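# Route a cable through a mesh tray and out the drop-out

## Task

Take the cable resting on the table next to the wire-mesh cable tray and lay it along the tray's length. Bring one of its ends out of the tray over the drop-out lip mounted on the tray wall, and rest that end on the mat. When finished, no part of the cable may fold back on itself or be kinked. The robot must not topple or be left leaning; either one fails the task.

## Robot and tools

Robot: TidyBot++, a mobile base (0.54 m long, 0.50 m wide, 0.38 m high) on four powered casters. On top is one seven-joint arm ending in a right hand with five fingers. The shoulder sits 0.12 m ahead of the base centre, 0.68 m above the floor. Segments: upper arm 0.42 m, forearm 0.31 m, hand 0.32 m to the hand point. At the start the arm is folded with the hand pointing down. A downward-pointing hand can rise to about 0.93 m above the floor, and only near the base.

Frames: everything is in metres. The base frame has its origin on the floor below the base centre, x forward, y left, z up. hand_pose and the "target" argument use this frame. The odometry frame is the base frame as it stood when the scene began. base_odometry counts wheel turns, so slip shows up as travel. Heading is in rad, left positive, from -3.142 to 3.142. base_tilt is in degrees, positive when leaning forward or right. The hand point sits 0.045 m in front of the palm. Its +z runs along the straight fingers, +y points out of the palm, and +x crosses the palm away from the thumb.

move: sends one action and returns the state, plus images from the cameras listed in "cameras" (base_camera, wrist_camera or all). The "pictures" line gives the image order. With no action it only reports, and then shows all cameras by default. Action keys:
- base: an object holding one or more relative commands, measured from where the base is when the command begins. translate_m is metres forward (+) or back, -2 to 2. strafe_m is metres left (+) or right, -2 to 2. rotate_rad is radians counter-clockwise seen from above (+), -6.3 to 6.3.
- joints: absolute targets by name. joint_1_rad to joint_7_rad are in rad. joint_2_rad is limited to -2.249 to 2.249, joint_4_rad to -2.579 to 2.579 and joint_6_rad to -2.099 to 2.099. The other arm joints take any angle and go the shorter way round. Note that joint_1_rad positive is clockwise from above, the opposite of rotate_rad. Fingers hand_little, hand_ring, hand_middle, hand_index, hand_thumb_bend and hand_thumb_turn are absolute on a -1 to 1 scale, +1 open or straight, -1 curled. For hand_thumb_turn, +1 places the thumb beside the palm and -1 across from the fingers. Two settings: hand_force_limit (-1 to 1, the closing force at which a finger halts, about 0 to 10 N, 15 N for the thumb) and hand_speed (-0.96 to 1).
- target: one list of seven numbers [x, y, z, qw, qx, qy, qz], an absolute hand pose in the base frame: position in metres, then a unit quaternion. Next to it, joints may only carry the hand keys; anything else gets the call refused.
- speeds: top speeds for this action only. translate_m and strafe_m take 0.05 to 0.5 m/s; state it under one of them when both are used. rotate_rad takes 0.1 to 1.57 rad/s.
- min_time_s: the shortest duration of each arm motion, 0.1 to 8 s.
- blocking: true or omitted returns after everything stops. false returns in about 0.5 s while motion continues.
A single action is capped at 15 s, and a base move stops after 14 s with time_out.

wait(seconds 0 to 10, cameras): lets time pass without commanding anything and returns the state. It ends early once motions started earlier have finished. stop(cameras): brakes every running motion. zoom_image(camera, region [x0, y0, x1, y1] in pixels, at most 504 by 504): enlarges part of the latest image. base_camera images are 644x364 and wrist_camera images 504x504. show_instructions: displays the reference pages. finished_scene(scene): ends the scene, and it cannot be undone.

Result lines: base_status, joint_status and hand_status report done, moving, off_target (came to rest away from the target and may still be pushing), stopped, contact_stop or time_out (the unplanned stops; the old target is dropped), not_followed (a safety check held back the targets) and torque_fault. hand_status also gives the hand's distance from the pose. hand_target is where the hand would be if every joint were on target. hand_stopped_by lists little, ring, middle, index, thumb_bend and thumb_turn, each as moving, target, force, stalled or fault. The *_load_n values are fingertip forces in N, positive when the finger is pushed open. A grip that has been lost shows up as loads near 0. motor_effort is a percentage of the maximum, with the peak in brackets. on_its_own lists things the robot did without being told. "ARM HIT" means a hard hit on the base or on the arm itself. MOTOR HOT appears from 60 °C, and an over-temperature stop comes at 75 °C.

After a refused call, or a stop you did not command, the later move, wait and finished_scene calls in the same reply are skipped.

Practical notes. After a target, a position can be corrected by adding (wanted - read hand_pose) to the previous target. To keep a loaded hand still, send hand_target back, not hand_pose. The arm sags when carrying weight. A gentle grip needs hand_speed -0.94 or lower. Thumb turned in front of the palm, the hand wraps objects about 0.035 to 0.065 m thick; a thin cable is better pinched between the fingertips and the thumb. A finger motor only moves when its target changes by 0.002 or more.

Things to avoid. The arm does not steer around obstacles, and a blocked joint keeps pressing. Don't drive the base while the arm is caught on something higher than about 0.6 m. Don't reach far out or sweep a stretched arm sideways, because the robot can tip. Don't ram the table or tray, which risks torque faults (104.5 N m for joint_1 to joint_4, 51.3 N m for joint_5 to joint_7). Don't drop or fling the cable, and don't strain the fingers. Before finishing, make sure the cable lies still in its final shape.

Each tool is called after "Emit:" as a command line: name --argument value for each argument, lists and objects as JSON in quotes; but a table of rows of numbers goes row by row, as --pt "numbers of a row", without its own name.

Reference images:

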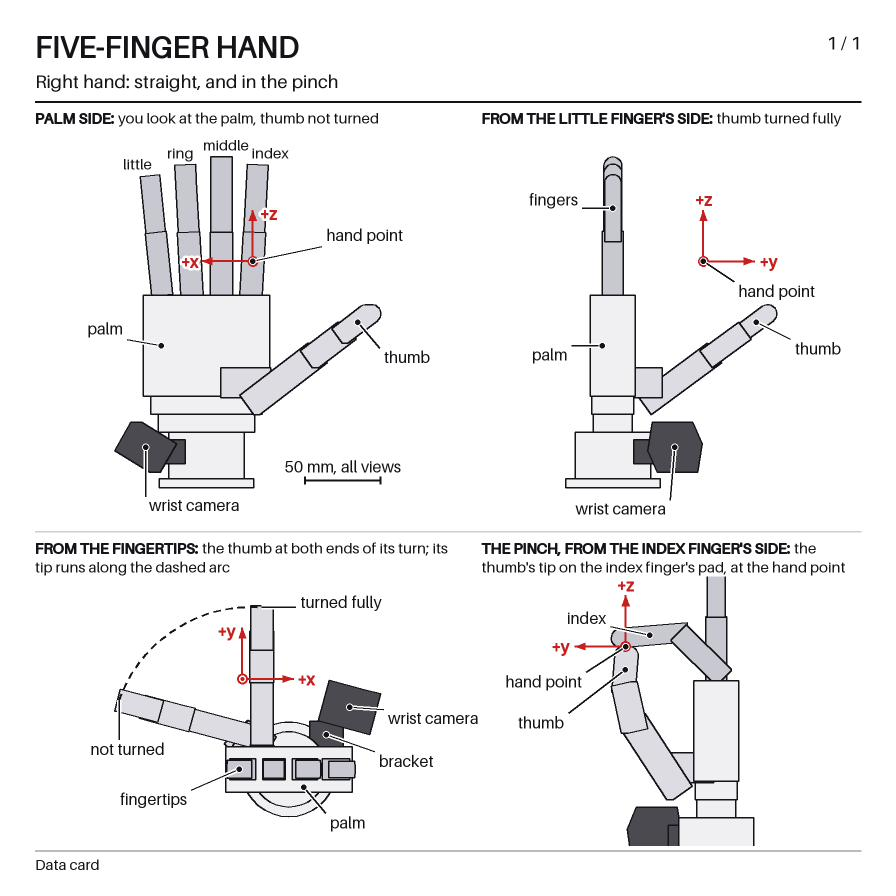

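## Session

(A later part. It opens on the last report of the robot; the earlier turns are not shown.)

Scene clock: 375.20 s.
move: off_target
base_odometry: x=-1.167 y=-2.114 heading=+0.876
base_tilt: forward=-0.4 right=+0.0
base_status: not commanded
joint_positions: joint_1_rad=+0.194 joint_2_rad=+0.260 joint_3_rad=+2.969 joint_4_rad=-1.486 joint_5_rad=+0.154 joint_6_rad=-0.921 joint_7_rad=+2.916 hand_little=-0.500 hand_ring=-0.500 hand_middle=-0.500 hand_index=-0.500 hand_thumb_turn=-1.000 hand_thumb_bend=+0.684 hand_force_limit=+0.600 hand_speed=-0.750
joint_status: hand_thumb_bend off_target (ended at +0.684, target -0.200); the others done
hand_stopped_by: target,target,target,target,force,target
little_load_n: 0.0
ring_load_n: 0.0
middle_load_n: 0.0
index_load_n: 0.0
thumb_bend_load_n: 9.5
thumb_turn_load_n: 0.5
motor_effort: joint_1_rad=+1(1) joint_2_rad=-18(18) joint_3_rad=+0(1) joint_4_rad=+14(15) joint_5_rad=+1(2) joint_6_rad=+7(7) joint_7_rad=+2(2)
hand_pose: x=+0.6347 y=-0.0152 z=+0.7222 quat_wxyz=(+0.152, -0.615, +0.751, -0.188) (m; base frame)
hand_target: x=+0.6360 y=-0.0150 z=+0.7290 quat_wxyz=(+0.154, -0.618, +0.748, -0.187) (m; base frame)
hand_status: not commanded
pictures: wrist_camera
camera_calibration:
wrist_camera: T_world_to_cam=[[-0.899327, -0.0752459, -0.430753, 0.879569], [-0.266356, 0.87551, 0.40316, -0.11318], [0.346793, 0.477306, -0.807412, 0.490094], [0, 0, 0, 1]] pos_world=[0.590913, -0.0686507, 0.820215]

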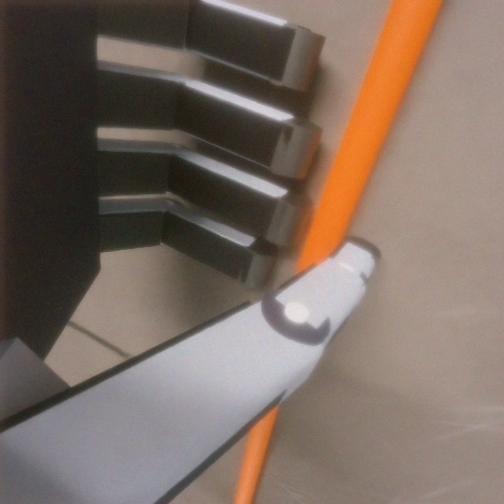

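Emit:
move --target '[0.636, -0.015, 0.737, 0.1541, -0.6179, 0.7481, -0.1866]' --min_time_s 1

Emit:
move --joints '{"hand_speed": -0.75, "hand_force_limit": 0.3, "hand_thumb_bend": -0.22}' --cameras '["wrist_camera"]'

Scene clock: 377.23 s.
move: done
base_odometry: x=-1.167 y=-2.114 heading=+0.876
base_tilt: forward=-0.3 right=+0.0
base_status: not commanded
joint_positions: joint_1_rad=+0.194 joint_2_rad=+0.260 joint_3_rad=+2.969 joint_4_rad=-1.474 joint_5_rad=+0.154 joint_6_rad=-0.924 joint_7_rad=+2.916 hand_little=-0.500 hand_ring=-0.500 hand_middle=-0.500 hand_index=-0.500 hand_thumb_turn=-1.000 hand_thumb_bend=+0.682 hand_force_limit=+0.600 hand_speed=-0.750
joint_status: not commanded
hand_stopped_by: target,target,target,target,force,target
little_load_n: 0.0
ring_load_n: 0.0
middle_load_n: 0.0
index_load_n: 0.0
thumb_bend_load_n: 0.0
thumb_turn_load_n: 0.0
motor_effort: joint_1_rad=+1(1) joint_2_rad=-23(23) joint_3_rad=+0(1) joint_4_rad=+15(16) joint_5_rad=+0(2) joint_6_rad=+4(7) joint_7_rad=+2(2)
hand_pose: x=+0.6386 y=-0.0156 z=+0.7273 quat_wxyz=(+0.155, -0.613, +0.750, -0.191) (m; base frame)
hand_target: x=+0.6360 y=-0.0150 z=+0.7370 quat_wxyz=(+0.154, -0.618, +0.748, -0.187) (m; base frame)
hand_status: done (0.010 m and 0.8 deg from the pose sent, 0.015 m and 0.6 deg at the start)
pictures: none

Scene clock: 378.30 s.
move: off_target
base_odometry: x=-1.167 y=-2.114 heading=+0.876
base_tilt: forward=-0.4 right=+0.0
base_status: not commanded
joint_positions: joint_1_rad=+0.194 joint_2_rad=+0.260 joint_3_rad=+2.969 joint_4_rad=-1.473 joint_5_rad=+0.154 joint_6_rad=-0.924 joint_7_rad=+2.916 hand_little=-0.500 hand_ring=-0.500 hand_middle=-0.500 hand_index=-0.500 hand_thumb_turn=-1.000 hand_thumb_bend=+0.439 hand_force_limit=+0.300 hand_speed=-0.750
joint_status: hand_thumb_bend off_target (ended at +0.439, target -0.220); the others done
hand_stopped_by: target,target,target,target,force,target
little_load_n: 0.0
ring_load_n: 0.0
middle_load_n: 1.0
index_load_n: 0.0
thumb_bend_load_n: 10.5
thumb_turn_load_n: 1.5
motor_effort: joint_1_rad=+0(1) joint_2_rad=-23(23) joint_3_rad=+0(1) joint_4_rad=+15(15) joint_5_rad=+2(2) joint_6_rad=+4(5) joint_7_rad=+2(2)
hand_pose: x=+0.6388 y=-0.0156 z=+0.7276 quat_wxyz=(+0.156, -0.613, +0.750, -0.191) (m; base frame)
hand_target: x=+0.6360 y=-0.0150 z=+0.7370 quat_wxyz=(+0.154, -0.618, +0.748, -0.187) (m; base frame)
hand_status: not commanded
pictures: wrist_camera
camera_calibration:
wrist_camera: T_world_to_cam=[[-0.894601, -0.0746283, -0.440591, 0.889741], [-0.270055, 0.875833, 0.399983, -0.109238], [0.356034, 0.476809, -0.803675, 0.484517], [0, 0, 0, 1]] pos_world=[0.593958, -0.0689482, 0.825099]

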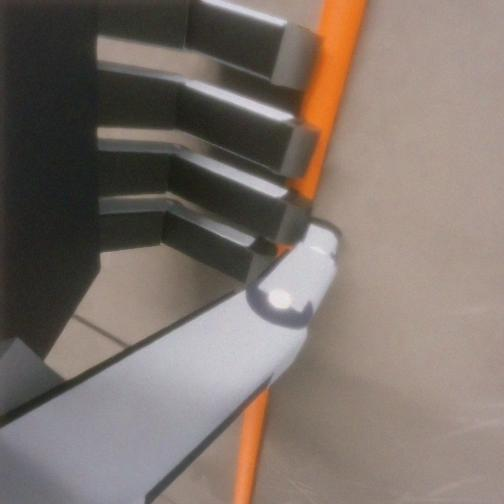

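Emit:
move --joints '{"hand_speed": -0.3, "hand_thumb_bend": 0.98}'

Emit:
move --target '[0.62, -0.015, 0.79, 0.2204, -0.5975, 0.7234, -0.2668]' --min_time_s 1.5

Emit:
move --joints '{"hand_speed": -0.3, "hand_index": -0.36, "hand_middle": -0.36, "hand_ring": -0.4, "hand_little": -0.4, "hand_thumb_bend": 0.75}' --cameras '["wrist_camera"]'

Scene clock: 389.50 s.
move: done
base_odometry: x=-1.167 y=-2.114 heading=+0.876
base_tilt: forward=-0.4 right=+0.0
base_status: not commanded
joint_positions: joint_1_rad=+0.194 joint_2_rad=+0.260 joint_3_rad=+2.969 joint_4_rad=-1.473 joint_5_rad=+0.154 joint_6_rad=-0.924 joint_7_rad=+2.916 hand_little=-0.500 hand_ring=-0.500 hand_middle=-0.500 hand_index=-0.500 hand_thumb_turn=-1.000 hand_thumb_bend=+0.980 hand_force_limit=+0.300 hand_speed=-0.300
joint_status: all done
hand_stopped_by: target,target,target,target,target,target
little_load_n: 0.0
ring_load_n: 0.0
middle_load_n: 0.0
index_load_n: 0.0
thumb_bend_load_n: 0.0
thumb_turn_load_n: 0.0
motor_effort: joint_1_rad=+0(1) joint_2_rad=-23(23) joint_3_rad=+0(1) joint_4_rad=+15(15) joint_5_rad=+0(1) joint_6_rad=+4(4) joint_7_rad=+2(2)
hand_pose: x=+0.6389 y=-0.0156 z=+0.7277 quat_wxyz=(+0.156, -0.613, +0.750, -0.191) (m; base frame)
hand_target: x=+0.6360 y=-0.0150 z=+0.7370 quat_wxyz=(+0.154, -0.618, +0.748, -0.187) (m; base frame)
hand_status: not commanded
pictures: none

Scene clock: 391.33 s.
move: done
base_odometry: x=-1.167 y=-2.114 heading=+0.876
base_tilt: forward=-0.4 right=+0.0
base_status: not commanded
joint_positions: joint_1_rad=+0.075 joint_2_rad=+0.087 joint_3_rad=+3.103 joint_4_rad=-1.585 joint_5_rad=+0.154 joint_6_rad=-0.824 joint_7_rad=+2.916 hand_little=-0.500 hand_ring=-0.500 hand_middle=-0.500 hand_index=-0.500 hand_thumb_turn=-1.000 hand_thumb_bend=+0.980 hand_force_limit=+0.300 hand_speed=-0.300
joint_status: not commanded
hand_stopped_by: target,target,target,target,target,target
little_load_n: 0.5
ring_load_n: 0.0
middle_load_n: 0.0
index_load_n: 0.0
thumb_bend_load_n: 0.0
thumb_turn_load_n: 0.0
motor_effort: joint_1_rad=+0(1) joint_2_rad=-19(24) joint_3_rad=+0(1) joint_4_rad=+16(16) joint_5_rad=+0(2) joint_6_rad=+4(5) joint_7_rad=+2(2)
hand_pose: x=+0.6197 y=-0.0161 z=+0.7778 quat_wxyz=(+0.200, -0.600, +0.731, -0.255) (m; base frame)
hand_target: x=+0.6200 y=-0.0150 z=+0.7900 quat_wxyz=(+0.220, -0.597, +0.723, -0.267) (m; base frame)
hand_status: done (0.012 m and 2.9 deg from the pose sent, 0.065 m and 12.0 deg at the start)
pictures: none

Scene clock: 392.03 s.
move: done
base_odometry: x=-1.167 y=-2.114 heading=+0.876
base_tilt: forward=-0.4 right=+0.0
base_status: not commanded
joint_positions: joint_1_rad=+0.075 joint_2_rad=+0.087 joint_3_rad=+3.103 joint_4_rad=-1.585 joint_5_rad=+0.154 joint_6_rad=-0.823 joint_7_rad=+2.916 hand_little=-0.400 hand_ring=-0.400 hand_middle=-0.360 hand_index=-0.360 hand_thumb_turn=-1.000 hand_thumb_bend=+0.750 hand_force_limit=+0.300 hand_speed=-0.300
joint_status: all done
hand_stopped_by: target,target,target,target,target,target
little_load_n: 0.0
ring_load_n: 0.0
middle_load_n: 0.0
index_load_n: 0.0
thumb_bend_load_n: 0.0
thumb_turn_load_n: -0.5
motor_effort: joint_1_rad=+0(1) joint_2_rad=-19(19) joint_3_rad=+0(0) joint_4_rad=+16(16) joint_5_rad=+1(2) joint_6_rad=+4(5) joint_7_rad=+2(2)
hand_pose: x=+0.6199 y=-0.0161 z=+0.7779 quat_wxyz=(+0.200, -0.600, +0.731, -0.255) (m; base frame)
hand_target: x=+0.6200 y=-0.0150 z=+0.7900 quat_wxyz=(+0.220, -0.597, +0.723, -0.267) (m; base frame)
hand_status: not commanded
pictures: wrist_camera
camera_calibration:
wrist_camera: T_world_to_cam=[[-0.814999, -0.0980924, -0.5711, 0.946781], [-0.327384, 0.891145, 0.314136, -0.0313651], [0.478118, 0.442989, -0.758396, 0.420475], [0, 0, 0, 1]] pos_world=[0.56032, -0.0654429, 0.869446]

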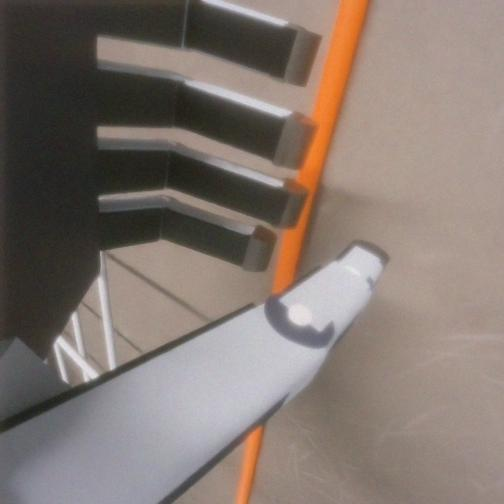

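Emit:
move --target '[0.648, -0.015, 0.745, 0.2385, -0.6466, 0.6798, -0.2507]' --min_time_s 1.5 --cameras '["wrist_camera"]'

Scene clock: 395.50 s.
move: done
base_odometry: x=-1.167 y=-2.114 heading=+0.876
base_tilt: forward=-0.4 right=+0.0
base_status: not commanded
joint_positions: joint_1_rad=+0.251 joint_2_rad=+0.116 joint_3_rad=+2.980 joint_4_rad=-1.622 joint_5_rad=+0.057 joint_6_rad=-0.682 joint_7_rad=+3.117 hand_little=-0.400 hand_ring=-0.400 hand_middle=-0.360 hand_index=-0.360 hand_thumb_turn=-1.000 hand_thumb_bend=+0.750 hand_force_limit=+0.300 hand_speed=-0.300
joint_status: not commanded
hand_stopped_by: target,target,target,target,target,target
little_load_n: 0.0
ring_load_n: 0.0
middle_load_n: 0.0
index_load_n: 0.0
thumb_bend_load_n: 0.0
thumb_turn_load_n: 0.0
motor_effort: joint_1_rad=+0(1) joint_2_rad=-19(20) joint_3_rad=+0(1) joint_4_rad=+16(16) joint_5_rad=+0(1) joint_6_rad=+5(5) joint_7_rad=+2(2)
hand_pose: x=+0.6429 y=-0.0293 z=+0.7661 quat_wxyz=(+0.230, -0.630, +0.691, -0.269) (m; base frame)
hand_target: x=+0.6480 y=-0.0150 z=+0.7450 quat_wxyz=(+0.239, -0.647, +0.680, -0.251) (m; base frame)
hand_status: done (0.026 m and 3.2 deg from the pose sent, 0.043 m and 9.1 deg at the start)
pictures: wrist_camera
camera_calibration:
wrist_camera: T_world_to_cam=[[-0.764296, -0.18921, -0.616483, 0.956916], [-0.434703, 0.857299, 0.275811, 0.0890065], [0.476324, 0.478788, -0.73748, 0.392544], [0, 0, 0, 1]] pos_world=[0.58308, -0.0831929, 0.854867]

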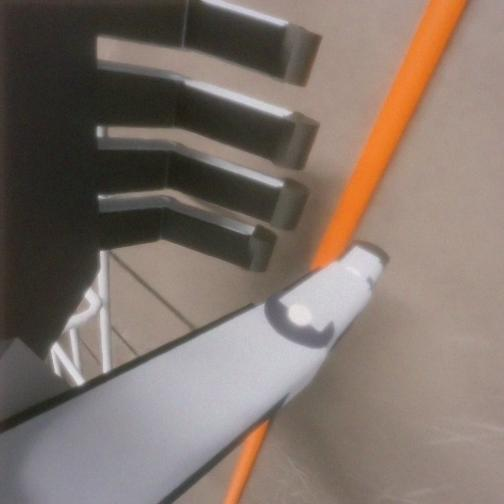

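Emit:
move --target '[0.645, -0.01, 0.715, 0.2385, -0.6466, 0.6798, -0.2507]' --min_time_s 1.5 --cameras '["wrist_camera"]'

Scene clock: 398.10 s.
move: done
base_odometry: x=-1.167 y=-2.114 heading=+0.876
base_tilt: forward=-0.4 right=+0.0
base_status: not commanded
joint_positions: joint_1_rad=+0.287 joint_2_rad=+0.128 joint_3_rad=+2.921 joint_4_rad=-1.706 joint_5_rad=+0.056 joint_6_rad=-0.585 joint_7_rad=+3.118 hand_little=-0.400 hand_ring=-0.400 hand_middle=-0.360 hand_index=-0.360 hand_thumb_turn=-1.000 hand_thumb_bend=+0.750 hand_force_limit=+0.300 hand_speed=-0.300
joint_status: not commanded
hand_stopped_by: target,target,target,target,target,target
little_load_n: 0.0
ring_load_n: 0.0
middle_load_n: 0.0
index_load_n: 0.0
thumb_bend_load_n: 0.0
thumb_turn_load_n: 0.0
motor_effort: joint_1_rad=+0(1) joint_2_rad=-19(20) joint_3_rad=+0(1) joint_4_rad=+15(16) joint_5_rad=+0(1) joint_6_rad=+5(6) joint_7_rad=+1(2)
hand_pose: x=+0.6414 y=-0.0161 z=+0.7374 quat_wxyz=(+0.238, -0.638, +0.683, -0.263) (m; base frame)
hand_target: x=+0.6450 y=-0.0100 z=+0.7150 quat_wxyz=(+0.239, -0.647, +0.680, -0.251) (m; base frame)
hand_status: done (0.024 m and 1.7 deg from the pose sent, 0.055 m and 3.2 deg at the start)
pictures: wrist_camera
camera_calibration:
wrist_camera: T_world_to_cam=[[-0.756684, -0.204135, -0.621094, 0.938895], [-0.459407, 0.841943, 0.282978, 0.0951606], [0.46516, 0.49946, -0.730866, 0.368482], [0, 0, 0, 1]] pos_world=[0.582761, -0.0725003, 0.825525]

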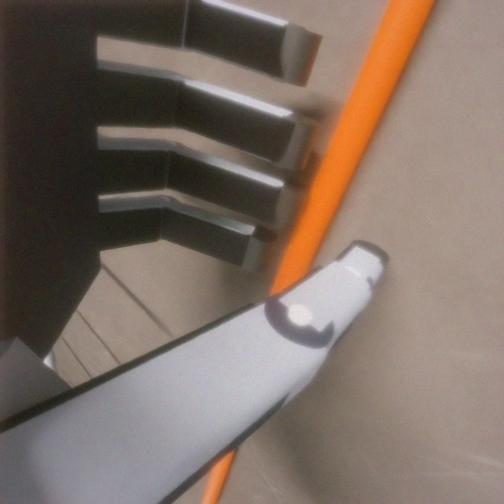

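Emit:
move --target '[0.657, -0.01, 0.722, 0.2385, -0.6466, 0.6798, -0.2507]' --min_time_s 1

Emit:
move --target '[0.657, -0.01, 0.704, 0.2385, -0.6466, 0.6798, -0.2507]' --min_time_s 1 --cameras '["wrist_camera"]'

Scene clock: 400.00 s.
move: done
base_odometry: x=-1.167 y=-2.114 heading=+0.876
base_tilt: forward=-0.4 right=+0.0
base_status: not commanded
joint_positions: joint_1_rad=+0.296 joint_2_rad=+0.148 joint_3_rad=+2.903 joint_4_rad=-1.700 joint_5_rad=+0.056 joint_6_rad=-0.584 joint_7_rad=+3.118 hand_little=-0.400 hand_ring=-0.400 hand_middle=-0.360 hand_index=-0.360 hand_thumb_turn=-1.000 hand_thumb_bend=+0.750 hand_force_limit=+0.300 hand_speed=-0.300
joint_status: not commanded
hand_stopped_by: target,target,target,target,target,target
little_load_n: 0.0
ring_load_n: 0.0
middle_load_n: 0.0
index_load_n: 0.0
thumb_bend_load_n: 1.0
thumb_turn_load_n: -1.0
motor_effort: joint_1_rad=-1(1) joint_2_rad=-19(19) joint_3_rad=-1(1) joint_4_rad=+15(16) joint_5_rad=+0(1) joint_6_rad=+5(5) joint_7_rad=+1(2)
hand_pose: x=+0.6449 y=-0.0123 z=+0.7303 quat_wxyz=(+0.238, -0.642, +0.683, -0.256) (m; base frame)
hand_target: x=+0.6570 y=-0.0100 z=+0.7220 quat_wxyz=(+0.239, -0.647, +0.680, -0.251) (m; base frame)
hand_status: done (0.015 m and 0.9 deg from the pose sent, 0.023 m and 1.7 deg at the start)
pictures: none

Scene clock: 401.30 s.
move: done
base_odometry: x=-1.167 y=-2.114 heading=+0.876
base_tilt: forward=-0.4 right=+0.0
base_status: not commanded
joint_positions: joint_1_rad=+0.334 joint_2_rad=+0.157 joint_3_rad=+2.858 joint_4_rad=-1.700 joint_5_rad=+0.058 joint_6_rad=-0.560 joint_7_rad=+3.118 hand_little=-0.400 hand_ring=-0.400 hand_middle=-0.360 hand_index=-0.360 hand_thumb_turn=-1.000 hand_thumb_bend=+0.751 hand_force_limit=+0.300 hand_speed=-0.300
joint_status: not commanded
hand_stopped_by: target,target,target,target,target,target
little_load_n: 0.0
ring_load_n: -0.5
middle_load_n: 0.0
index_load_n: 0.0
thumb_bend_load_n: 2.5
thumb_turn_load_n: -1.5
motor_effort: joint_1_rad=+0(2) joint_2_rad=-17(19) joint_3_rad=-1(1) joint_4_rad=+15(15) joint_5_rad=-1(2) joint_6_rad=+5(6) joint_7_rad=+1(2)
hand_pose: x=+0.6515 y=-0.0093 z=+0.7310 quat_wxyz=(+0.247, -0.642, +0.679, -0.258) (m; base frame)
hand_target: x=+0.6570 y=-0.0100 z=+0.7040 quat_wxyz=(+0.239, -0.647, +0.680, -0.251) (m; base frame)
hand_status: done (0.028 m and 1.4 deg from the pose sent, 0.029 m and 0.9 deg at the start)
pictures: wrist_camera
camera_calibration:
wrist_camera: T_world_to_cam=[[-0.749686, -0.207703, -0.628355, 0.944568], [-0.474917, 0.830092, 0.292234, 0.0992046], [0.460895, 0.517501, -0.72095, 0.351381], [0, 0, 0, 1]] pos_world=[0.593294, -0.0679996, 0.817862]

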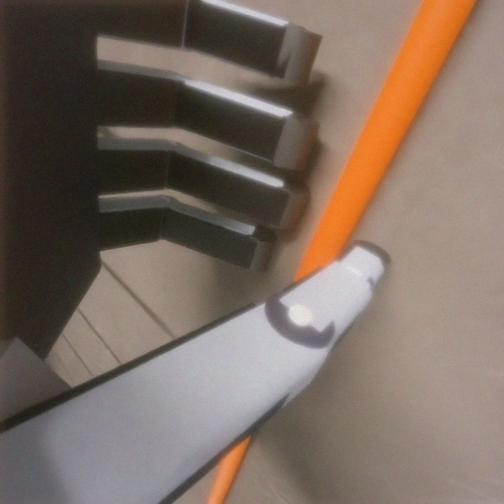

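Emit:
move --joints '{"hand_speed": -0.75, "hand_force_limit": 0.3, "hand_thumb_bend": -0.2}' --cameras '["wrist_camera"]'

Scene clock: 404.83 s.
move: off_target
base_odometry: x=-1.167 y=-2.114 heading=+0.876
base_tilt: forward=-0.4 right=+0.0
base_status: not commanded
joint_positions: joint_1_rad=+0.334 joint_2_rad=+0.158 joint_3_rad=+2.856 joint_4_rad=-1.700 joint_5_rad=+0.058 joint_6_rad=-0.560 joint_7_rad=+3.118 hand_little=-0.400 hand_ring=-0.400 hand_middle=-0.360 hand_index=-0.360 hand_thumb_turn=-1.000 hand_thumb_bend=+0.555 hand_force_limit=+0.300 hand_speed=-0.750
joint_status: hand_thumb_bend off_target (ended at +0.555, target -0.200); the others done
hand_stopped_by: target,target,target,target,force,target
little_load_n: 0.0
ring_load_n: 0.0
middle_load_n: 4.0
index_load_n: 0.0
thumb_bend_load_n: 10.5
thumb_turn_load_n: 0.0
motor_effort: joint_1_rad=-1(1) joint_2_rad=-17(18) joint_3_rad=-1(1) joint_4_rad=+14(15) joint_5_rad=-1(1) joint_6_rad=+6(6) joint_7_rad=+2(2)
hand_pose: x=+0.6516 y=-0.0084 z=+0.7306 quat_wxyz=(+0.247, -0.642, +0.678, -0.258) (m; base frame)
hand_target: x=+0.6570 y=-0.0100 z=+0.7040 quat_wxyz=(+0.239, -0.647, +0.680, -0.251) (m; base frame)
hand_status: not commanded
pictures: wrist_camera
camera_calibration:
wrist_camera: T_world_to_cam=[[-0.749599, -0.208611, -0.628159, 0.944439], [-0.476246, 0.829066, 0.292985, 0.0989158], [0.459665, 0.518779, -0.720817, 0.351246], [0, 0, 0, 1]] pos_world=[0.593603, -0.0672062, 0.81746]

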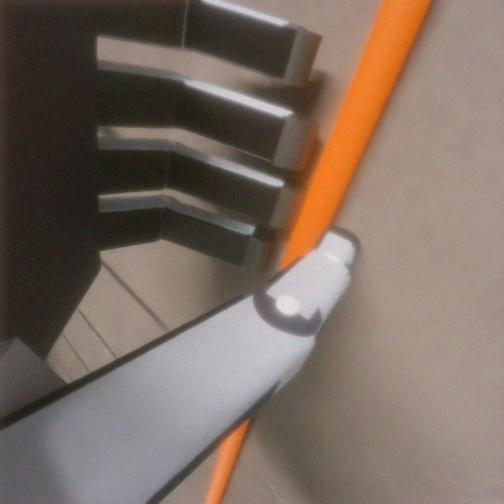

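Emit:
move --joints '{"hand_speed": -0.75, "hand_force_limit": 0.8, "hand_thumb_bend": -0.22}' --cameras '["wrist_camera"]'

Scene clock: 406.10 s.
move: off_target
base_odometry: x=-1.167 y=-2.114 heading=+0.876
base_tilt: forward=-0.4 right=+0.0
base_status: not commanded
joint_positions: joint_1_rad=+0.334 joint_2_rad=+0.158 joint_3_rad=+2.856 joint_4_rad=-1.700 joint_5_rad=+0.058 joint_6_rad=-0.560 joint_7_rad=+3.118 hand_little=-0.400 hand_ring=-0.400 hand_middle=-0.360 hand_index=-0.360 hand_thumb_turn=-1.000 hand_thumb_bend=+0.550 hand_force_limit=+0.800 hand_speed=-0.750
joint_status: hand_thumb_bend off_target (ended at +0.550, target -0.220); the others done
hand_stopped_by: target,target,target,target,force,target
little_load_n: 0.0
ring_load_n: 0.0
middle_load_n: 5.0
index_load_n: 0.0
thumb_bend_load_n: 12.5
thumb_turn_load_n: 0.5
motor_effort: joint_1_rad=-1(1) joint_2_rad=-17(17) joint_3_rad=-1(1) joint_4_rad=+15(15) joint_5_rad=+0(1) joint_6_rad=+5(6) joint_7_rad=+1(2)
hand_pose: x=+0.6516 y=-0.0084 z=+0.7306 quat_wxyz=(+0.247, -0.642, +0.678, -0.258) (m; base frame)
hand_target: x=+0.6570 y=-0.0100 z=+0.7040 quat_wxyz=(+0.239, -0.647, +0.680, -0.251) (m; base frame)
hand_status: not commanded
pictures: wrist_camera
camera_calibration:
wrist_camera: T_world_to_cam=[[-0.749534, -0.208726, -0.628198, 0.944425], [-0.476349, 0.829037, 0.292899, 0.0990455], [0.459664, 0.518779, -0.720817, 0.351247], [0, 0, 0, 1]] pos_world=[0.593603, -0.0672061, 0.81746]

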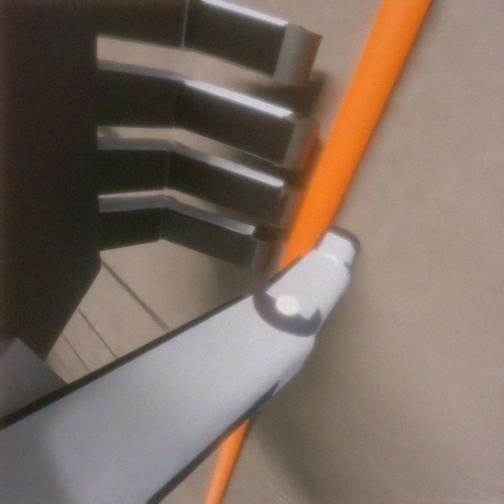

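Emit:
move --target '[0.65, -0.01, 0.76, 0.2385, -0.6466, 0.6798, -0.2507]' --min_time_s 2.5 --cameras '["wrist_camera"]'

Scene clock: 409.67 s.
move: done
base_odometry: x=-1.167 y=-2.114 heading=+0.876
base_tilt: forward=-0.4 right=+0.0
base_status: not commanded
joint_positions: joint_1_rad=+0.243 joint_2_rad=+0.158 joint_3_rad=+2.948 joint_4_rad=-1.644 joint_5_rad=+0.055 joint_6_rad=-0.655 joint_7_rad=+3.118 hand_little=-0.400 hand_ring=-0.400 hand_middle=-0.360 hand_index=-0.360 hand_thumb_turn=-1.000 hand_thumb_bend=+0.550 hand_force_limit=+0.800 hand_speed=-0.750
joint_status: not commanded
hand_stopped_by: target,target,target,target,force,target
little_load_n: 0.0
ring_load_n: 0.0
middle_load_n: 6.0
index_load_n: 0.0
thumb_bend_load_n: 11.0
thumb_turn_load_n: 2.0
motor_effort: joint_1_rad=+0(2) joint_2_rad=-21(22) joint_3_rad=+0(1) joint_4_rad=+18(18) joint_5_rad=+0(2) joint_6_rad=+6(7) joint_7_rad=+2(3)
hand_pose: x=+0.6466 y=-0.0085 z=+0.7394 quat_wxyz=(+0.229, -0.647, +0.684, -0.248) (m; base frame)
hand_target: x=+0.6500 y=-0.0100 z=+0.7600 quat_wxyz=(+0.239, -0.647, +0.680, -0.251) (m; base frame)
hand_status: done (0.021 m and 1.2 deg from the pose sent, 0.029 m and 1.4 deg at the start)
pictures: wrist_camera
camera_calibration:
wrist_camera: T_world_to_cam=[[-0.776366, -0.211515, -0.593731, 0.938048], [-0.45998, 0.834156, 0.304306, 0.075169], [0.430899, 0.509357, -0.744903, 0.396303], [0, 0, 0, 1]] pos_world=[0.592078, -0.0661513, 0.829282]

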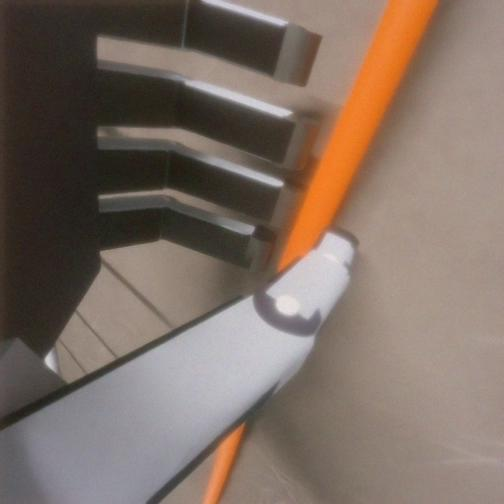

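Emit:
move --joints '{"hand_speed": -0.75, "hand_force_limit": 0.9, "hand_thumb_bend": -0.2}'

Emit:
move --target '[0.645, -0.01, 0.79, 0.2385, -0.6466, 0.6798, -0.2507]' --min_time_s 2.5 --cameras '["wrist_camera"]'

Scene clock: 410.60 s.
move: off_target
base_odometry: x=-1.167 y=-2.114 heading=+0.876
base_tilt: forward=-0.4 right=+0.0
base_status: not commanded
joint_positions: joint_1_rad=+0.243 joint_2_rad=+0.158 joint_3_rad=+2.948 joint_4_rad=-1.644 joint_5_rad=+0.055 joint_6_rad=-0.655 joint_7_rad=+3.118 hand_little=-0.400 hand_ring=-0.400 hand_middle=-0.359 hand_index=-0.360 hand_thumb_turn=-1.000 hand_thumb_bend=+0.534 hand_force_limit=+0.900 hand_speed=-0.750
joint_status: hand_thumb_bend off_target (ended at +0.534, target -0.200); the others done
hand_stopped_by: target,target,target,target,force,target
little_load_n: 0.0
ring_load_n: 0.0
middle_load_n: 9.5
index_load_n: 0.0
thumb_bend_load_n: 16.0
thumb_turn_load_n: 3.0
motor_effort: joint_1_rad=+1(1) joint_2_rad=-21(22) joint_3_rad=+0(0) joint_4_rad=+18(18) joint_5_rad=+1(1) joint_6_rad=+6(7) joint_7_rad=+2(2)
hand_pose: x=+0.6466 y=-0.0085 z=+0.7394 quat_wxyz=(+0.229, -0.647, +0.684, -0.248) (m; base frame)
hand_target: x=+0.6500 y=-0.0100 z=+0.7600 quat_wxyz=(+0.239, -0.647, +0.680, -0.251) (m; base frame)
hand_status: not commanded
pictures: none

Scene clock: 413.40 s.
move: done
base_odometry: x=-1.167 y=-2.114 heading=+0.876
base_tilt: forward=-0.4 right=+0.0
base_status: not commanded
joint_positions: joint_1_rad=+0.200 joint_2_rad=+0.158 joint_3_rad=+3.001 joint_4_rad=-1.573 joint_5_rad=+0.038 joint_6_rad=-0.747 joint_7_rad=+3.118 hand_little=-0.400 hand_ring=-0.400 hand_middle=-0.359 hand_index=-0.360 hand_thumb_turn=-1.000 hand_thumb_bend=+0.534 hand_force_limit=+0.900 hand_speed=-0.750
joint_status: not commanded
hand_stopped_by: target,target,target,target,force,target
little_load_n: 0.0
ring_load_n: 0.0
middle_load_n: 9.0
index_load_n: 0.0
thumb_bend_load_n: 16.0
thumb_turn_load_n: 3.0
motor_effort: joint_1_rad=+0(2) joint_2_rad=-21(22) joint_3_rad=+0(1) joint_4_rad=+18(18) joint_5_rad=+1(2) joint_6_rad=+6(8) joint_7_rad=+2(2)
hand_pose: x=+0.6456 y=-0.0102 z=+0.7574 quat_wxyz=(+0.222, -0.643, +0.693, -0.239) (m; base frame)
hand_target: x=+0.6450 y=-0.0100 z=+0.7900 quat_wxyz=(+0.239, -0.647, +0.680, -0.251) (m; base frame)
hand_status: done (0.033 m and 2.7 deg from the pose sent, 0.051 m and 1.2 deg at the start)
pictures: wrist_camera
camera_calibration:
wrist_camera: T_world_to_cam=[[-0.792958, -0.193331, -0.57779, 0.94641], [-0.439018, 0.838865, 0.32182, 0.0438095], [0.42247, 0.50885, -0.75006, 0.420321], [0, 0, 0, 1]] pos_world=[0.592123, -0.0676601, 0.847993]

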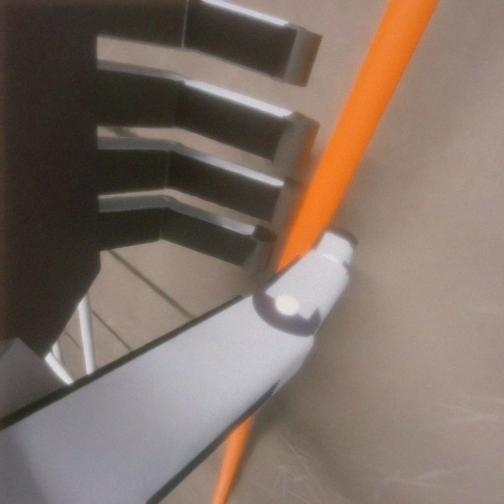

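Emit:
move --target '[0.64, -0.01, 0.86, 0.2385, -0.6466, 0.6798, -0.2507]' --min_time_s 3.5 --cameras '["wrist_camera"]'

Scene clock: 417.77 s.
move: done
base_odometry: x=-1.167 y=-2.114 heading=+0.876
base_tilt: forward=-0.4 right=+0.0
base_status: not commanded
joint_positions: joint_1_rad=+0.162 joint_2_rad=+0.154 joint_3_rad=+3.046 joint_4_rad=-1.354 joint_5_rad=+0.030 joint_6_rad=-0.966 joint_7_rad=+3.123 hand_little=-0.400 hand_ring=-0.400 hand_middle=-0.359 hand_index=-0.360 hand_thumb_turn=-1.000 hand_thumb_bend=+0.534 hand_force_limit=+0.900 hand_speed=-0.750
joint_status: not commanded
hand_stopped_by: target,target,target,target,force,target
little_load_n: 0.0
ring_load_n: 0.0
middle_load_n: 9.5
index_load_n: -0.5
thumb_bend_load_n: 16.0
thumb_turn_load_n: 3.0
motor_effort: joint_1_rad=+1(2) joint_2_rad=-21(24) joint_3_rad=+0(1) joint_4_rad=+17(20) joint_5_rad=+0(2) joint_6_rad=+6(10) joint_7_rad=+2(2)
hand_pose: x=+0.6491 y=-0.0137 z=+0.8277 quat_wxyz=(+0.221, -0.640, +0.695, -0.243) (m; base frame)
hand_target: x=+0.6400 y=-0.0100 z=+0.8600 quat_wxyz=(+0.239, -0.647, +0.680, -0.251) (m; base frame)
hand_status: done (0.034 m and 2.9 deg from the pose sent, 0.103 m and 2.7 deg at the start)
pictures: wrist_camera
camera_calibration:
wrist_camera: T_world_to_cam=[[-0.792861, -0.187966, -0.57969, 0.990684], [-0.431903, 0.844403, 0.316928, 0.0252297], [0.429921, 0.501649, -0.750677, 0.46892], [0, 0, 0, 1]] pos_world=[0.594773, -0.0703229, 0.918301]

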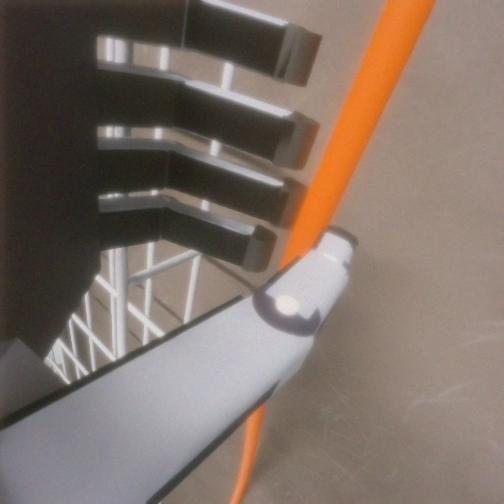

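Emit:
move --target '[0.62, -0.01, 0.935, 0.2385, -0.6466, 0.6798, -0.2507]' --min_time_s 4 --cameras '["wrist_camera"]'

Scene clock: 422.70 s.
move: done
base_odometry: x=-1.167 y=-2.114 heading=+0.876
base_tilt: forward=-0.4 right=+0.0
base_status: not commanded
joint_positions: joint_1_rad=+0.149 joint_2_rad=+0.154 joint_3_rad=+3.068 joint_4_rad=-1.101 joint_5_rad=+0.027 joint_6_rad=-1.210 joint_7_rad=+3.123 hand_little=-0.400 hand_ring=-0.400 hand_middle=-0.359 hand_index=-0.360 hand_thumb_turn=-1.000 hand_thumb_bend=+0.534 hand_force_limit=+0.900 hand_speed=-0.750
joint_status: not commanded
hand_stopped_by: target,target,target,target,force,target
little_load_n: 0.0
ring_load_n: 0.0
middle_load_n: 9.0
index_load_n: 0.0
thumb_bend_load_n: 16.0
thumb_turn_load_n: 3.0
motor_effort: joint_1_rad=+1(2) joint_2_rad=-21(22) joint_3_rad=+1(1) joint_4_rad=+16(17) joint_5_rad=+0(1) joint_6_rad=+5(7) joint_7_rad=+2(2)
hand_pose: x=+0.6369 y=-0.0176 z=+0.9066 quat_wxyz=(+0.222, -0.634, +0.699, -0.247) (m; base frame)
hand_target: x=+0.6200 y=-0.0100 z=+0.9350 quat_wxyz=(+0.239, -0.647, +0.680, -0.251) (m; base frame)
hand_status: done (0.034 m and 3.3 deg from the pose sent, 0.111 m and 2.9 deg at the start)
pictures: wrist_camera
camera_calibration:
wrist_camera: T_world_to_cam=[[-0.791005, -0.17539, -0.586131, 1.03086], [-0.421329, 0.850812, 0.314007, -0.00565066], [0.443614, 0.495335, -0.746894, 0.52309], [0, 0, 0, 1]] pos_world=[0.580982, -0.0734951, 0.996684]

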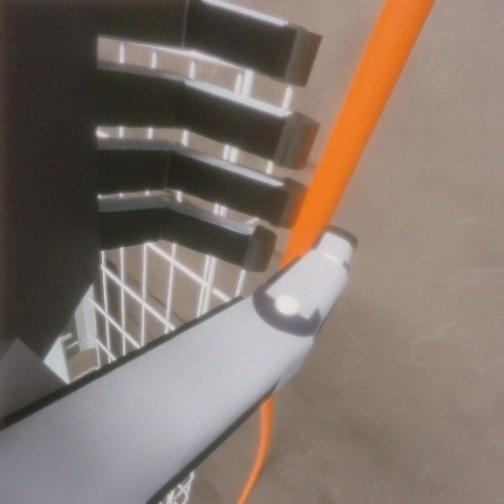

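Emit:
move --base '{"translate_m": 0.125}' --speeds '{"translate_m": 0.08}' --cameras '["wrist_camera"]'

Scene clock: 425.97 s.
move: done
base_odometry: x=-1.088 y=-2.018 heading=+0.877
base_tilt: forward=-0.3 right=+0.0
base_status: done
joint_positions: joint_1_rad=+0.147 joint_2_rad=+0.144 joint_3_rad=+3.071 joint_4_rad=-1.100 joint_5_rad=+0.024 joint_6_rad=-1.218 joint_7_rad=+3.123 hand_little=-0.400 hand_ring=-0.400 hand_middle=-0.359 hand_index=-0.360 hand_thumb_turn=-1.000 hand_thumb_bend=+0.535 hand_force_limit=+0.900 hand_speed=-0.750
joint_status: not commanded
hand_stopped_by: target,target,target,target,force,target
little_load_n: 0.0
ring_load_n: 0.0
middle_load_n: 11.0
index_load_n: 0.0
thumb_bend_load_n: 17.5
thumb_turn_load_n: 0.0
motor_effort: joint_1_rad=+0(2) joint_2_rad=-20(24) joint_3_rad=+1(1) joint_4_rad=+16(17) joint_5_rad=+1(1) joint_6_rad=+6(6) joint_7_rad=+1(2)
hand_pose: x=+0.6331 y=-0.0164 z=+0.9111 quat_wxyz=(+0.224, -0.633, +0.699, -0.248) (m; base frame)
hand_target: x=+0.6200 y=-0.0100 z=+0.9350 quat_wxyz=(+0.239, -0.647, +0.680, -0.251) (m; base frame)
hand_status: not commanded
pictures: wrist_camera
camera_calibration:
wrist_camera: T_world_to_cam=[[-0.788665, -0.174809, -0.589448, 1.03226], [-0.422771, 0.850287, 0.313491, -0.00832049], [0.446399, 0.496441, -0.744496, 0.523576], [0, 0, 0, 1]] pos_world=[0.576865, -0.0724017, 1.00087]

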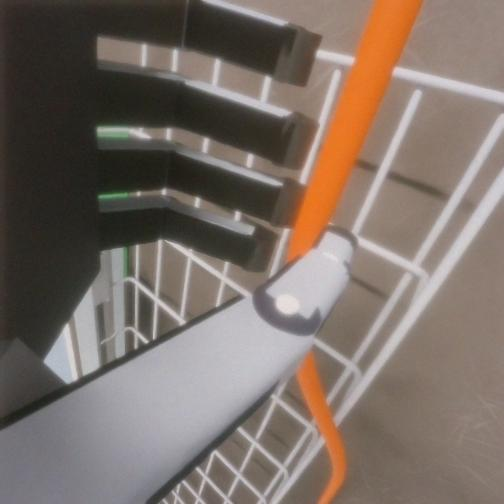

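Emit:
move --base '{"strafe_m": 0.08}' --speeds '{"strafe_m": 0.05}' --cameras '["wrist_camera"]'

Scene clock: 428.90 s.
move: done
base_odometry: x=-1.149 y=-1.967 heading=+0.876
base_tilt: forward=-0.4 right=+0.0
base_status: done
joint_positions: joint_1_rad=+0.145 joint_2_rad=+0.144 joint_3_rad=+3.078 joint_4_rad=-1.096 joint_5_rad=+0.024 joint_6_rad=-1.218 joint_7_rad=+3.124 hand_little=-0.400 hand_ring=-0.400 hand_middle=-0.359 hand_index=-0.360 hand_thumb_turn=-1.000 hand_thumb_bend=+0.535 hand_force_limit=+0.900 hand_speed=-0.750
joint_status: not commanded
hand_stopped_by: target,target,target,target,force,target
little_load_n: 0.0
ring_load_n: 0.0
middle_load_n: 10.5
index_load_n: 0.0
thumb_bend_load_n: 16.5
thumb_turn_load_n: 1.0
motor_effort: joint_1_rad=+0(2) joint_2_rad=-20(21) joint_3_rad=+0(2) joint_4_rad=+15(16) joint_5_rad=-1(2) joint_6_rad=+5(6) joint_7_rad=+2(2)
hand_pose: x=+0.6336 y=-0.0189 z=+0.9125 quat_wxyz=(+0.224, -0.631, +0.699, -0.250) (m; base frame)
hand_target: x=+0.6200 y=-0.0100 z=+0.9350 quat_wxyz=(+0.239, -0.647, +0.680, -0.251) (m; base frame)
hand_status: not commanded
pictures: wrist_camera
camera_calibration:
wrist_camera: T_world_to_cam=[[-0.787657, -0.172119, -0.591584, 1.0344], [-0.419871, 0.852651, 0.310957, -0.00592502], [0.450893, 0.493317, -0.743864, 0.522132], [0, 0, 0, 1]] pos_world=[0.576835, -0.0744857, 1.00217]

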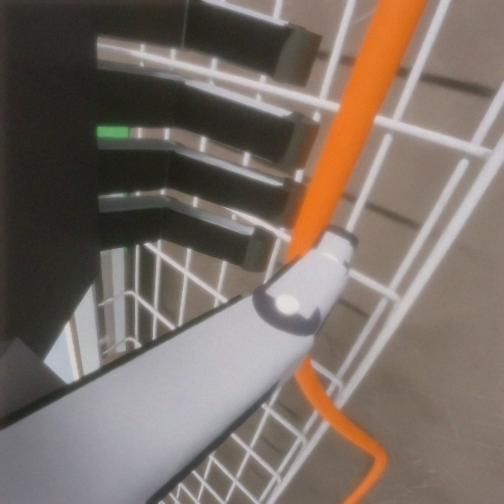

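Emit:
move --target '[0.655, 0.02, 0.925, 0.2385, -0.6466, 0.6798, -0.2507]' --min_time_s 2 --cameras '["wrist_camera"]'

Scene clock: 432.30 s.
move: done
base_odometry: x=-1.149 y=-1.967 heading=+0.876
base_tilt: forward=-0.4 right=+0.0
base_status: not commanded
joint_positions: joint_1_rad=+0.119 joint_2_rad=+0.155 joint_3_rad=+3.044 joint_4_rad=-1.038 joint_5_rad=+0.026 joint_6_rad=-1.218 joint_7_rad=+3.124 hand_little=-0.400 hand_ring=-0.400 hand_middle=-0.359 hand_index=-0.360 hand_thumb_turn=-1.000 hand_thumb_bend=+0.535 hand_force_limit=+0.900 hand_speed=-0.750
joint_status: not commanded
hand_stopped_by: target,target,target,target,force,target
little_load_n: 0.0
ring_load_n: 0.0
middle_load_n: 10.0
index_load_n: 0.0
thumb_bend_load_n: 17.0
thumb_turn_load_n: 1.0
motor_effort: joint_1_rad=-1(2) joint_2_rad=-20(20) joint_3_rad=-1(1) joint_4_rad=+15(16) joint_5_rad=-1(2) joint_6_rad=+5(6) joint_7_rad=+1(2)
hand_pose: x=+0.6462 y=+0.0095 z=+0.9341 quat_wxyz=(+0.248, -0.645, +0.675, -0.258) (m; base frame)
hand_target: x=+0.6550 y=+0.0200 z=+0.9250 quat_wxyz=(+0.239, -0.647, +0.680, -0.251) (m; base frame)
hand_status: done (0.016 m and 1.5 deg from the pose sent, 0.046 m and 3.3 deg at the start)
pictures: wrist_camera
camera_calibration:
wrist_camera: T_world_to_cam=[[-0.746692, -0.216098, -0.629089, 1.071], [-0.483806, 0.82549, 0.290686, 0.0289104], [0.45649, 0.52141, -0.720936, 0.493263], [0, 0, 0, 1]] pos_world=[0.588526, -0.0496161, 1.02096]

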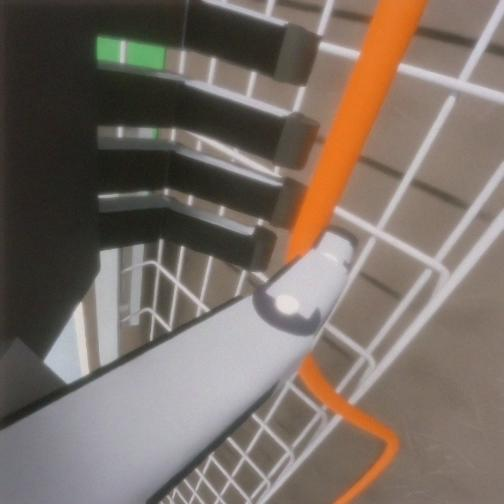

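Emit:
move --target '[0.675, 0.01, 0.85, 0.2385, -0.6466, 0.6798, -0.2507]' --min_time_s 2.5 --cameras '["wrist_camera"]'

Scene clock: 435.67 s.
move: done
base_odometry: x=-1.149 y=-1.967 heading=+0.876
base_tilt: forward=-0.3 right=+0.0
base_status: not commanded
joint_positions: joint_1_rad=+0.146 joint_2_rad=+0.157 joint_3_rad=+3.013 joint_4_rad=-1.227 joint_5_rad=+0.026 joint_6_rad=-1.029 joint_7_rad=+3.124 hand_little=-0.400 hand_ring=-0.400 hand_middle=-0.359 hand_index=-0.360 hand_thumb_turn=-1.000 hand_thumb_bend=+0.535 hand_force_limit=+0.900 hand_speed=-0.750
joint_status: not commanded
hand_stopped_by: target,target,target,target,force,target
little_load_n: 0.0
ring_load_n: 0.0
middle_load_n: 12.5
index_load_n: 0.5
thumb_bend_load_n: 16.5
thumb_turn_load_n: 0.0
motor_effort: joint_1_rad=-1(2) joint_2_rad=-20(20) joint_3_rad=-1(1) joint_4_rad=+16(16) joint_5_rad=-1(2) joint_6_rad=+4(6) joint_7_rad=+1(2)
hand_pose: x=+0.6623 y=+0.0110 z=+0.8762 quat_wxyz=(+0.250, -0.647, +0.674, -0.255) (m; base frame)
hand_target: x=+0.6750 y=+0.0100 z=+0.8500 quat_wxyz=(+0.239, -0.647, +0.680, -0.251) (m; base frame)
hand_status: done (0.029 m and 1.5 deg from the pose sent, 0.089 m and 1.5 deg at the start)
pictures: wrist_camera
camera_calibration:
wrist_camera: T_world_to_cam=[[-0.746621, -0.219307, -0.628062, 1.0461], [-0.48917, 0.820822, 0.294896, 0.0523018], [0.450854, 0.527405, -0.720121, 0.446401], [0, 0, 0, 1]] pos_world=[0.605363, -0.0489477, 0.963055]

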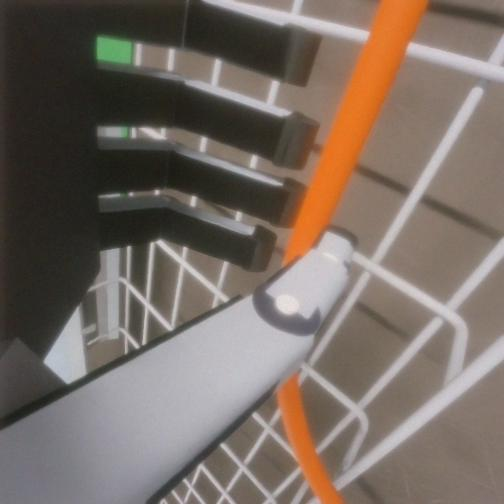

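Emit:
move --target '[0.68, 0.01, 0.80, 0.2385, -0.6466, 0.6798, -0.2507]' --min_time_s 2 --cameras '["wrist_camera"]'

Scene clock: 438.70 s.
move: done
base_odometry: x=-1.149 y=-1.967 heading=+0.876
base_tilt: forward=-0.4 right=+0.0
base_status: not commanded
joint_positions: joint_1_rad=+0.172 joint_2_rad=+0.163 joint_3_rad=+2.974 joint_4_rad=-1.376 joint_5_rad=+0.033 joint_6_rad=-0.875 joint_7_rad=+3.124 hand_little=-0.400 hand_ring=-0.400 hand_middle=-0.359 hand_index=-0.360 hand_thumb_turn=-1.000 hand_thumb_bend=+0.535 hand_force_limit=+0.900 hand_speed=-0.750
joint_status: not commanded
hand_stopped_by: target,target,target,target,force,target
little_load_n: 0.0
ring_load_n: 0.0
middle_load_n: 10.0
index_load_n: 0.0
thumb_bend_load_n: 14.0
thumb_turn_load_n: -1.0
motor_effort: joint_1_rad=+0(2) joint_2_rad=-20(21) joint_3_rad=-1(1) joint_4_rad=+16(16) joint_5_rad=-1(1) joint_6_rad=+6(6) joint_7_rad=+1(2)
hand_pose: x=+0.6689 y=+0.0162 z=+0.8279 quat_wxyz=(+0.251, -0.653, +0.668, -0.253) (m; base frame)
hand_target: x=+0.6800 y=+0.0100 z=+0.8000 quat_wxyz=(+0.239, -0.647, +0.680, -0.251) (m; base frame)
hand_status: done (0.031 m and 2.1 deg from the pose sent, 0.078 m and 1.5 deg at the start)
pictures: wrist_camera
camera_calibration:
wrist_camera: T_world_to_cam=[[-0.742655, -0.232078, -0.628174, 1.01942], [-0.502618, 0.813039, 0.293841, 0.0753823], [0.442536, 0.533954, -0.720454, 0.411594], [0, 0, 0, 1]] pos_world=[0.612821, -0.0444759, 0.914758]

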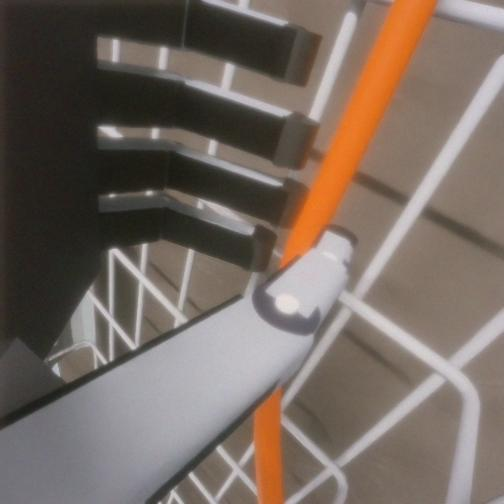

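Emit:
move --joints '{"hand_speed": -0.3, "hand_force_limit": 0.2, "hand_thumb_bend": 0.98}'

Emit:
move --joints '{"hand_speed": -0.3, "hand_index": 0.6, "hand_middle": 0.6, "hand_ring": 0.6, "hand_little": 0.6}' --cameras '["wrist_camera"]'

Emit:
move --target '[0.66, 0.01, 0.95, 0.2385, -0.6466, 0.6798, -0.2507]' --min_time_s 1.5 --cameras '["wrist_camera"]'

Scene clock: 444.23 s.
move: done
base_odometry: x=-1.149 y=-1.967 heading=+0.876
base_tilt: forward=-0.4 right=+0.0
base_status: not commanded
joint_positions: joint_1_rad=+0.174 joint_2_rad=+0.167 joint_3_rad=+2.972 joint_4_rad=-1.378 joint_5_rad=+0.035 joint_6_rad=-0.871 joint_7_rad=+3.124 hand_little=-0.400 hand_ring=-0.400 hand_middle=-0.360 hand_index=-0.360 hand_thumb_turn=-1.000 hand_thumb_bend=+0.980 hand_force_limit=+0.200 hand_speed=-0.300
joint_status: all done
hand_stopped_by: target,target,target,target,target,target
little_load_n: 0.0
ring_load_n: 0.0
middle_load_n: 0.0
index_load_n: -0.5
thumb_bend_load_n: 0.0
thumb_turn_load_n: 0.0
motor_effort: joint_1_rad=+0(1) joint_2_rad=-21(21) joint_3_rad=+0(1) joint_4_rad=+16(16) joint_5_rad=+0(1) joint_6_rad=+5(6) joint_7_rad=+1(2)
hand_pose: x=+0.6704 y=+0.0158 z=+0.8255 quat_wxyz=(+0.251, -0.653, +0.668, -0.253) (m; base frame)
hand_target: x=+0.6800 y=+0.0100 z=+0.8000 quat_wxyz=(+0.239, -0.647, +0.680, -0.251) (m; base frame)
hand_status: not commanded
pictures: none

Scene clock: 445.23 s.
move: done
base_odometry: x=-1.149 y=-1.967 heading=+0.876
base_tilt: forward=-0.3 right=+0.0
base_status: not commanded
joint_positions: joint_1_rad=+0.174 joint_2_rad=+0.168 joint_3_rad=+2.972 joint_4_rad=-1.378 joint_5_rad=+0.035 joint_6_rad=-0.869 joint_7_rad=+3.124 hand_little=+0.600 hand_ring=+0.600 hand_middle=+0.600 hand_index=+0.600 hand_thumb_turn=-1.000 hand_thumb_bend=+0.980 hand_force_limit=+0.200 hand_speed=-0.300
joint_status: all done
hand_stopped_by: target,target,target,target,target,target
little_load_n: 0.0
ring_load_n: 0.0
middle_load_n: 0.0
index_load_n: 0.0
thumb_bend_load_n: 0.0
thumb_turn_load_n: -0.5
motor_effort: joint_1_rad=+0(2) joint_2_rad=-21(21) joint_3_rad=+0(1) joint_4_rad=+16(16) joint_5_rad=+0(1) joint_6_rad=+5(5) joint_7_rad=+2(2)
hand_pose: x=+0.6708 y=+0.0158 z=+0.8255 quat_wxyz=(+0.251, -0.653, +0.668, -0.253) (m; base frame)
hand_target: x=+0.6800 y=+0.0100 z=+0.8000 quat_wxyz=(+0.239, -0.647, +0.680, -0.251) (m; base frame)
hand_status: not commanded
pictures: wrist_camera
camera_calibration:
wrist_camera: T_world_to_cam=[[-0.742812, -0.232771, -0.627732, 1.0189], [-0.502821, 0.81303, 0.29352, 0.0777838], [0.442042, 0.533667, -0.720971, 0.409999], [0, 0, 0, 1]] pos_world=[0.614724, -0.0448738, 0.912361]

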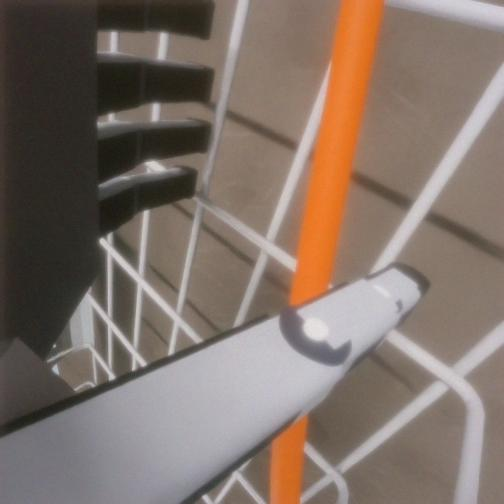

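Scene clock: 447.33 s.
move: done
base_odometry: x=-1.149 y=-1.967 heading=+0.876
base_tilt: forward=-0.4 right=+0.0
base_status: not commanded
joint_positions: joint_1_rad=+0.135 joint_2_rad=+0.199 joint_3_rad=+2.986 joint_4_rad=-0.891 joint_5_rad=+0.035 joint_6_rad=-1.290 joint_7_rad=+3.124 hand_little=+0.600 hand_ring=+0.600 hand_middle=+0.600 hand_index=+0.600 hand_thumb_turn=-1.000 hand_thumb_bend=+0.980 hand_force_limit=+0.200 hand_speed=-0.300
joint_status: not commanded
hand_stopped_by: target,target,target,target,target,target
little_load_n: 0.0
ring_load_n: 0.0
middle_load_n: 0.0
index_load_n: 0.0
thumb_bend_load_n: 0.0
thumb_turn_load_n: 0.0
motor_effort: joint_1_rad=+0(1) joint_2_rad=-21(22) joint_3_rad=+0(1) joint_4_rad=+15(17) joint_5_rad=+0(1) joint_6_rad=+5(6) joint_7_rad=+2(2)
hand_pose: x=+0.6577 y=+0.0227 z=+0.9668 quat_wxyz=(+0.266, -0.651, +0.661, -0.261) (m; base frame)
hand_target: x=+0.6600 y=+0.0100 z=+0.9500 quat_wxyz=(+0.239, -0.647, +0.680, -0.251) (m; base frame)
hand_status: done (0.021 m and 4.0 deg from the pose sent, 0.125 m and 2.1 deg at the start)
pictures: wrist_camera
camera_calibration:
wrist_camera: T_world_to_cam=[[-0.718394, -0.23534, -0.654618, 1.10953], [-0.520128, 0.806601, 0.280824, 0.047888], [0.461926, 0.542227, -0.701864, 0.482286], [0, 0, 0, 1]] pos_world=[0.599204, -0.03902, 1.05137]

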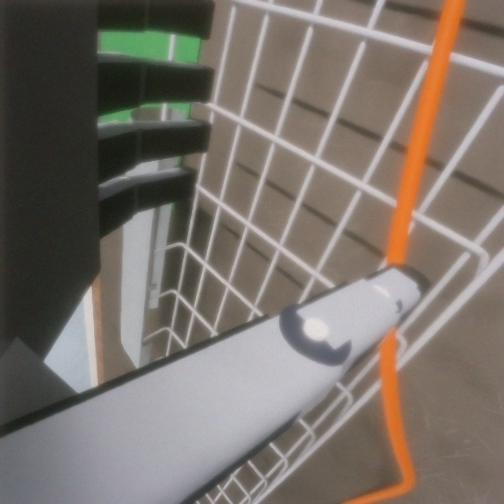

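Emit:
move --joints '{"joint_1_rad": -0.2, "joint_2_rad": -1.2, "joint_3_rad": 3.142, "joint_4_rad": -2.03, "joint_5_rad": 0, "joint_6_rad": -0.75, "joint_7_rad": 4.451, "hand_index": -0.36, "hand_middle": -0.36, "hand_ring": -0.4, "hand_little": -0.4}' --min_time_s 2 --cameras '["wrist_camera"]'

Scene clock: 451.17 s.
move: done
base_odometry: x=-1.149 y=-1.967 heading=+0.876
base_tilt: forward=-0.4 right=+0.0
base_status: not commanded
joint_positions: joint_1_rad=-0.186 joint_2_rad=-1.172 joint_3_rad=+3.118 joint_4_rad=-2.007 joint_5_rad=+0.035 joint_6_rad=-0.790 joint_7_rad=+4.385 hand_little=-0.400 hand_ring=-0.400 hand_middle=-0.360 hand_index=-0.360 hand_thumb_turn=-1.000 hand_thumb_bend=+0.980 hand_force_limit=+0.200 hand_speed=-0.300
joint_status: all done
hand_stopped_by: target,target,target,target,target,target
little_load_n: 0.0
ring_load_n: 0.0
middle_load_n: 0.0
index_load_n: 0.0
thumb_bend_load_n: 0.0
thumb_turn_load_n: 0.0
motor_effort: joint_1_rad=+1(2) joint_2_rad=+14(23) joint_3_rad=+1(2) joint_4_rad=+14(16) joint_5_rad=+0(2) joint_6_rad=+7(9) joint_7_rad=+2(3)
hand_pose: x=+0.2883 y=-0.0156 z=+0.9923 quat_wxyz=(+0.153, -0.725, +0.040, -0.670) (m; base frame)
hand_target: x=+0.2870 y=-0.0159 z=+0.9981 quat_wxyz=(+0.161, -0.710, +0.022, -0.685) (m; base frame)
hand_status: not commanded
pictures: wrist_camera
camera_calibration:
wrist_camera: T_world_to_cam=[[0.143046, -0.989404, -0.0248674, -0.0331691], [-0.603246, -0.0672417, -0.794715, 0.957189], [0.784622, 0.128682, -0.606473, 0.497396], [0, 0, 0, 1]] pos_world=[0.191898, -0.0324603, 1.06152]

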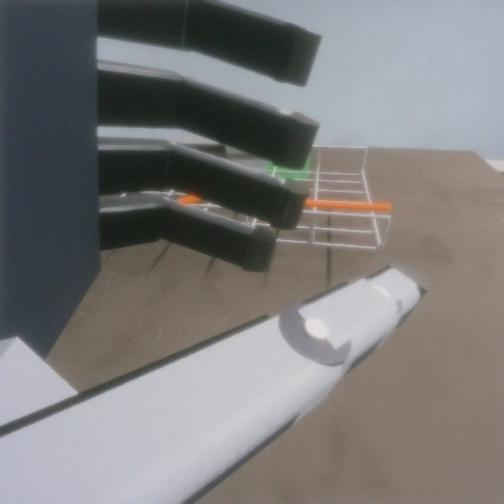

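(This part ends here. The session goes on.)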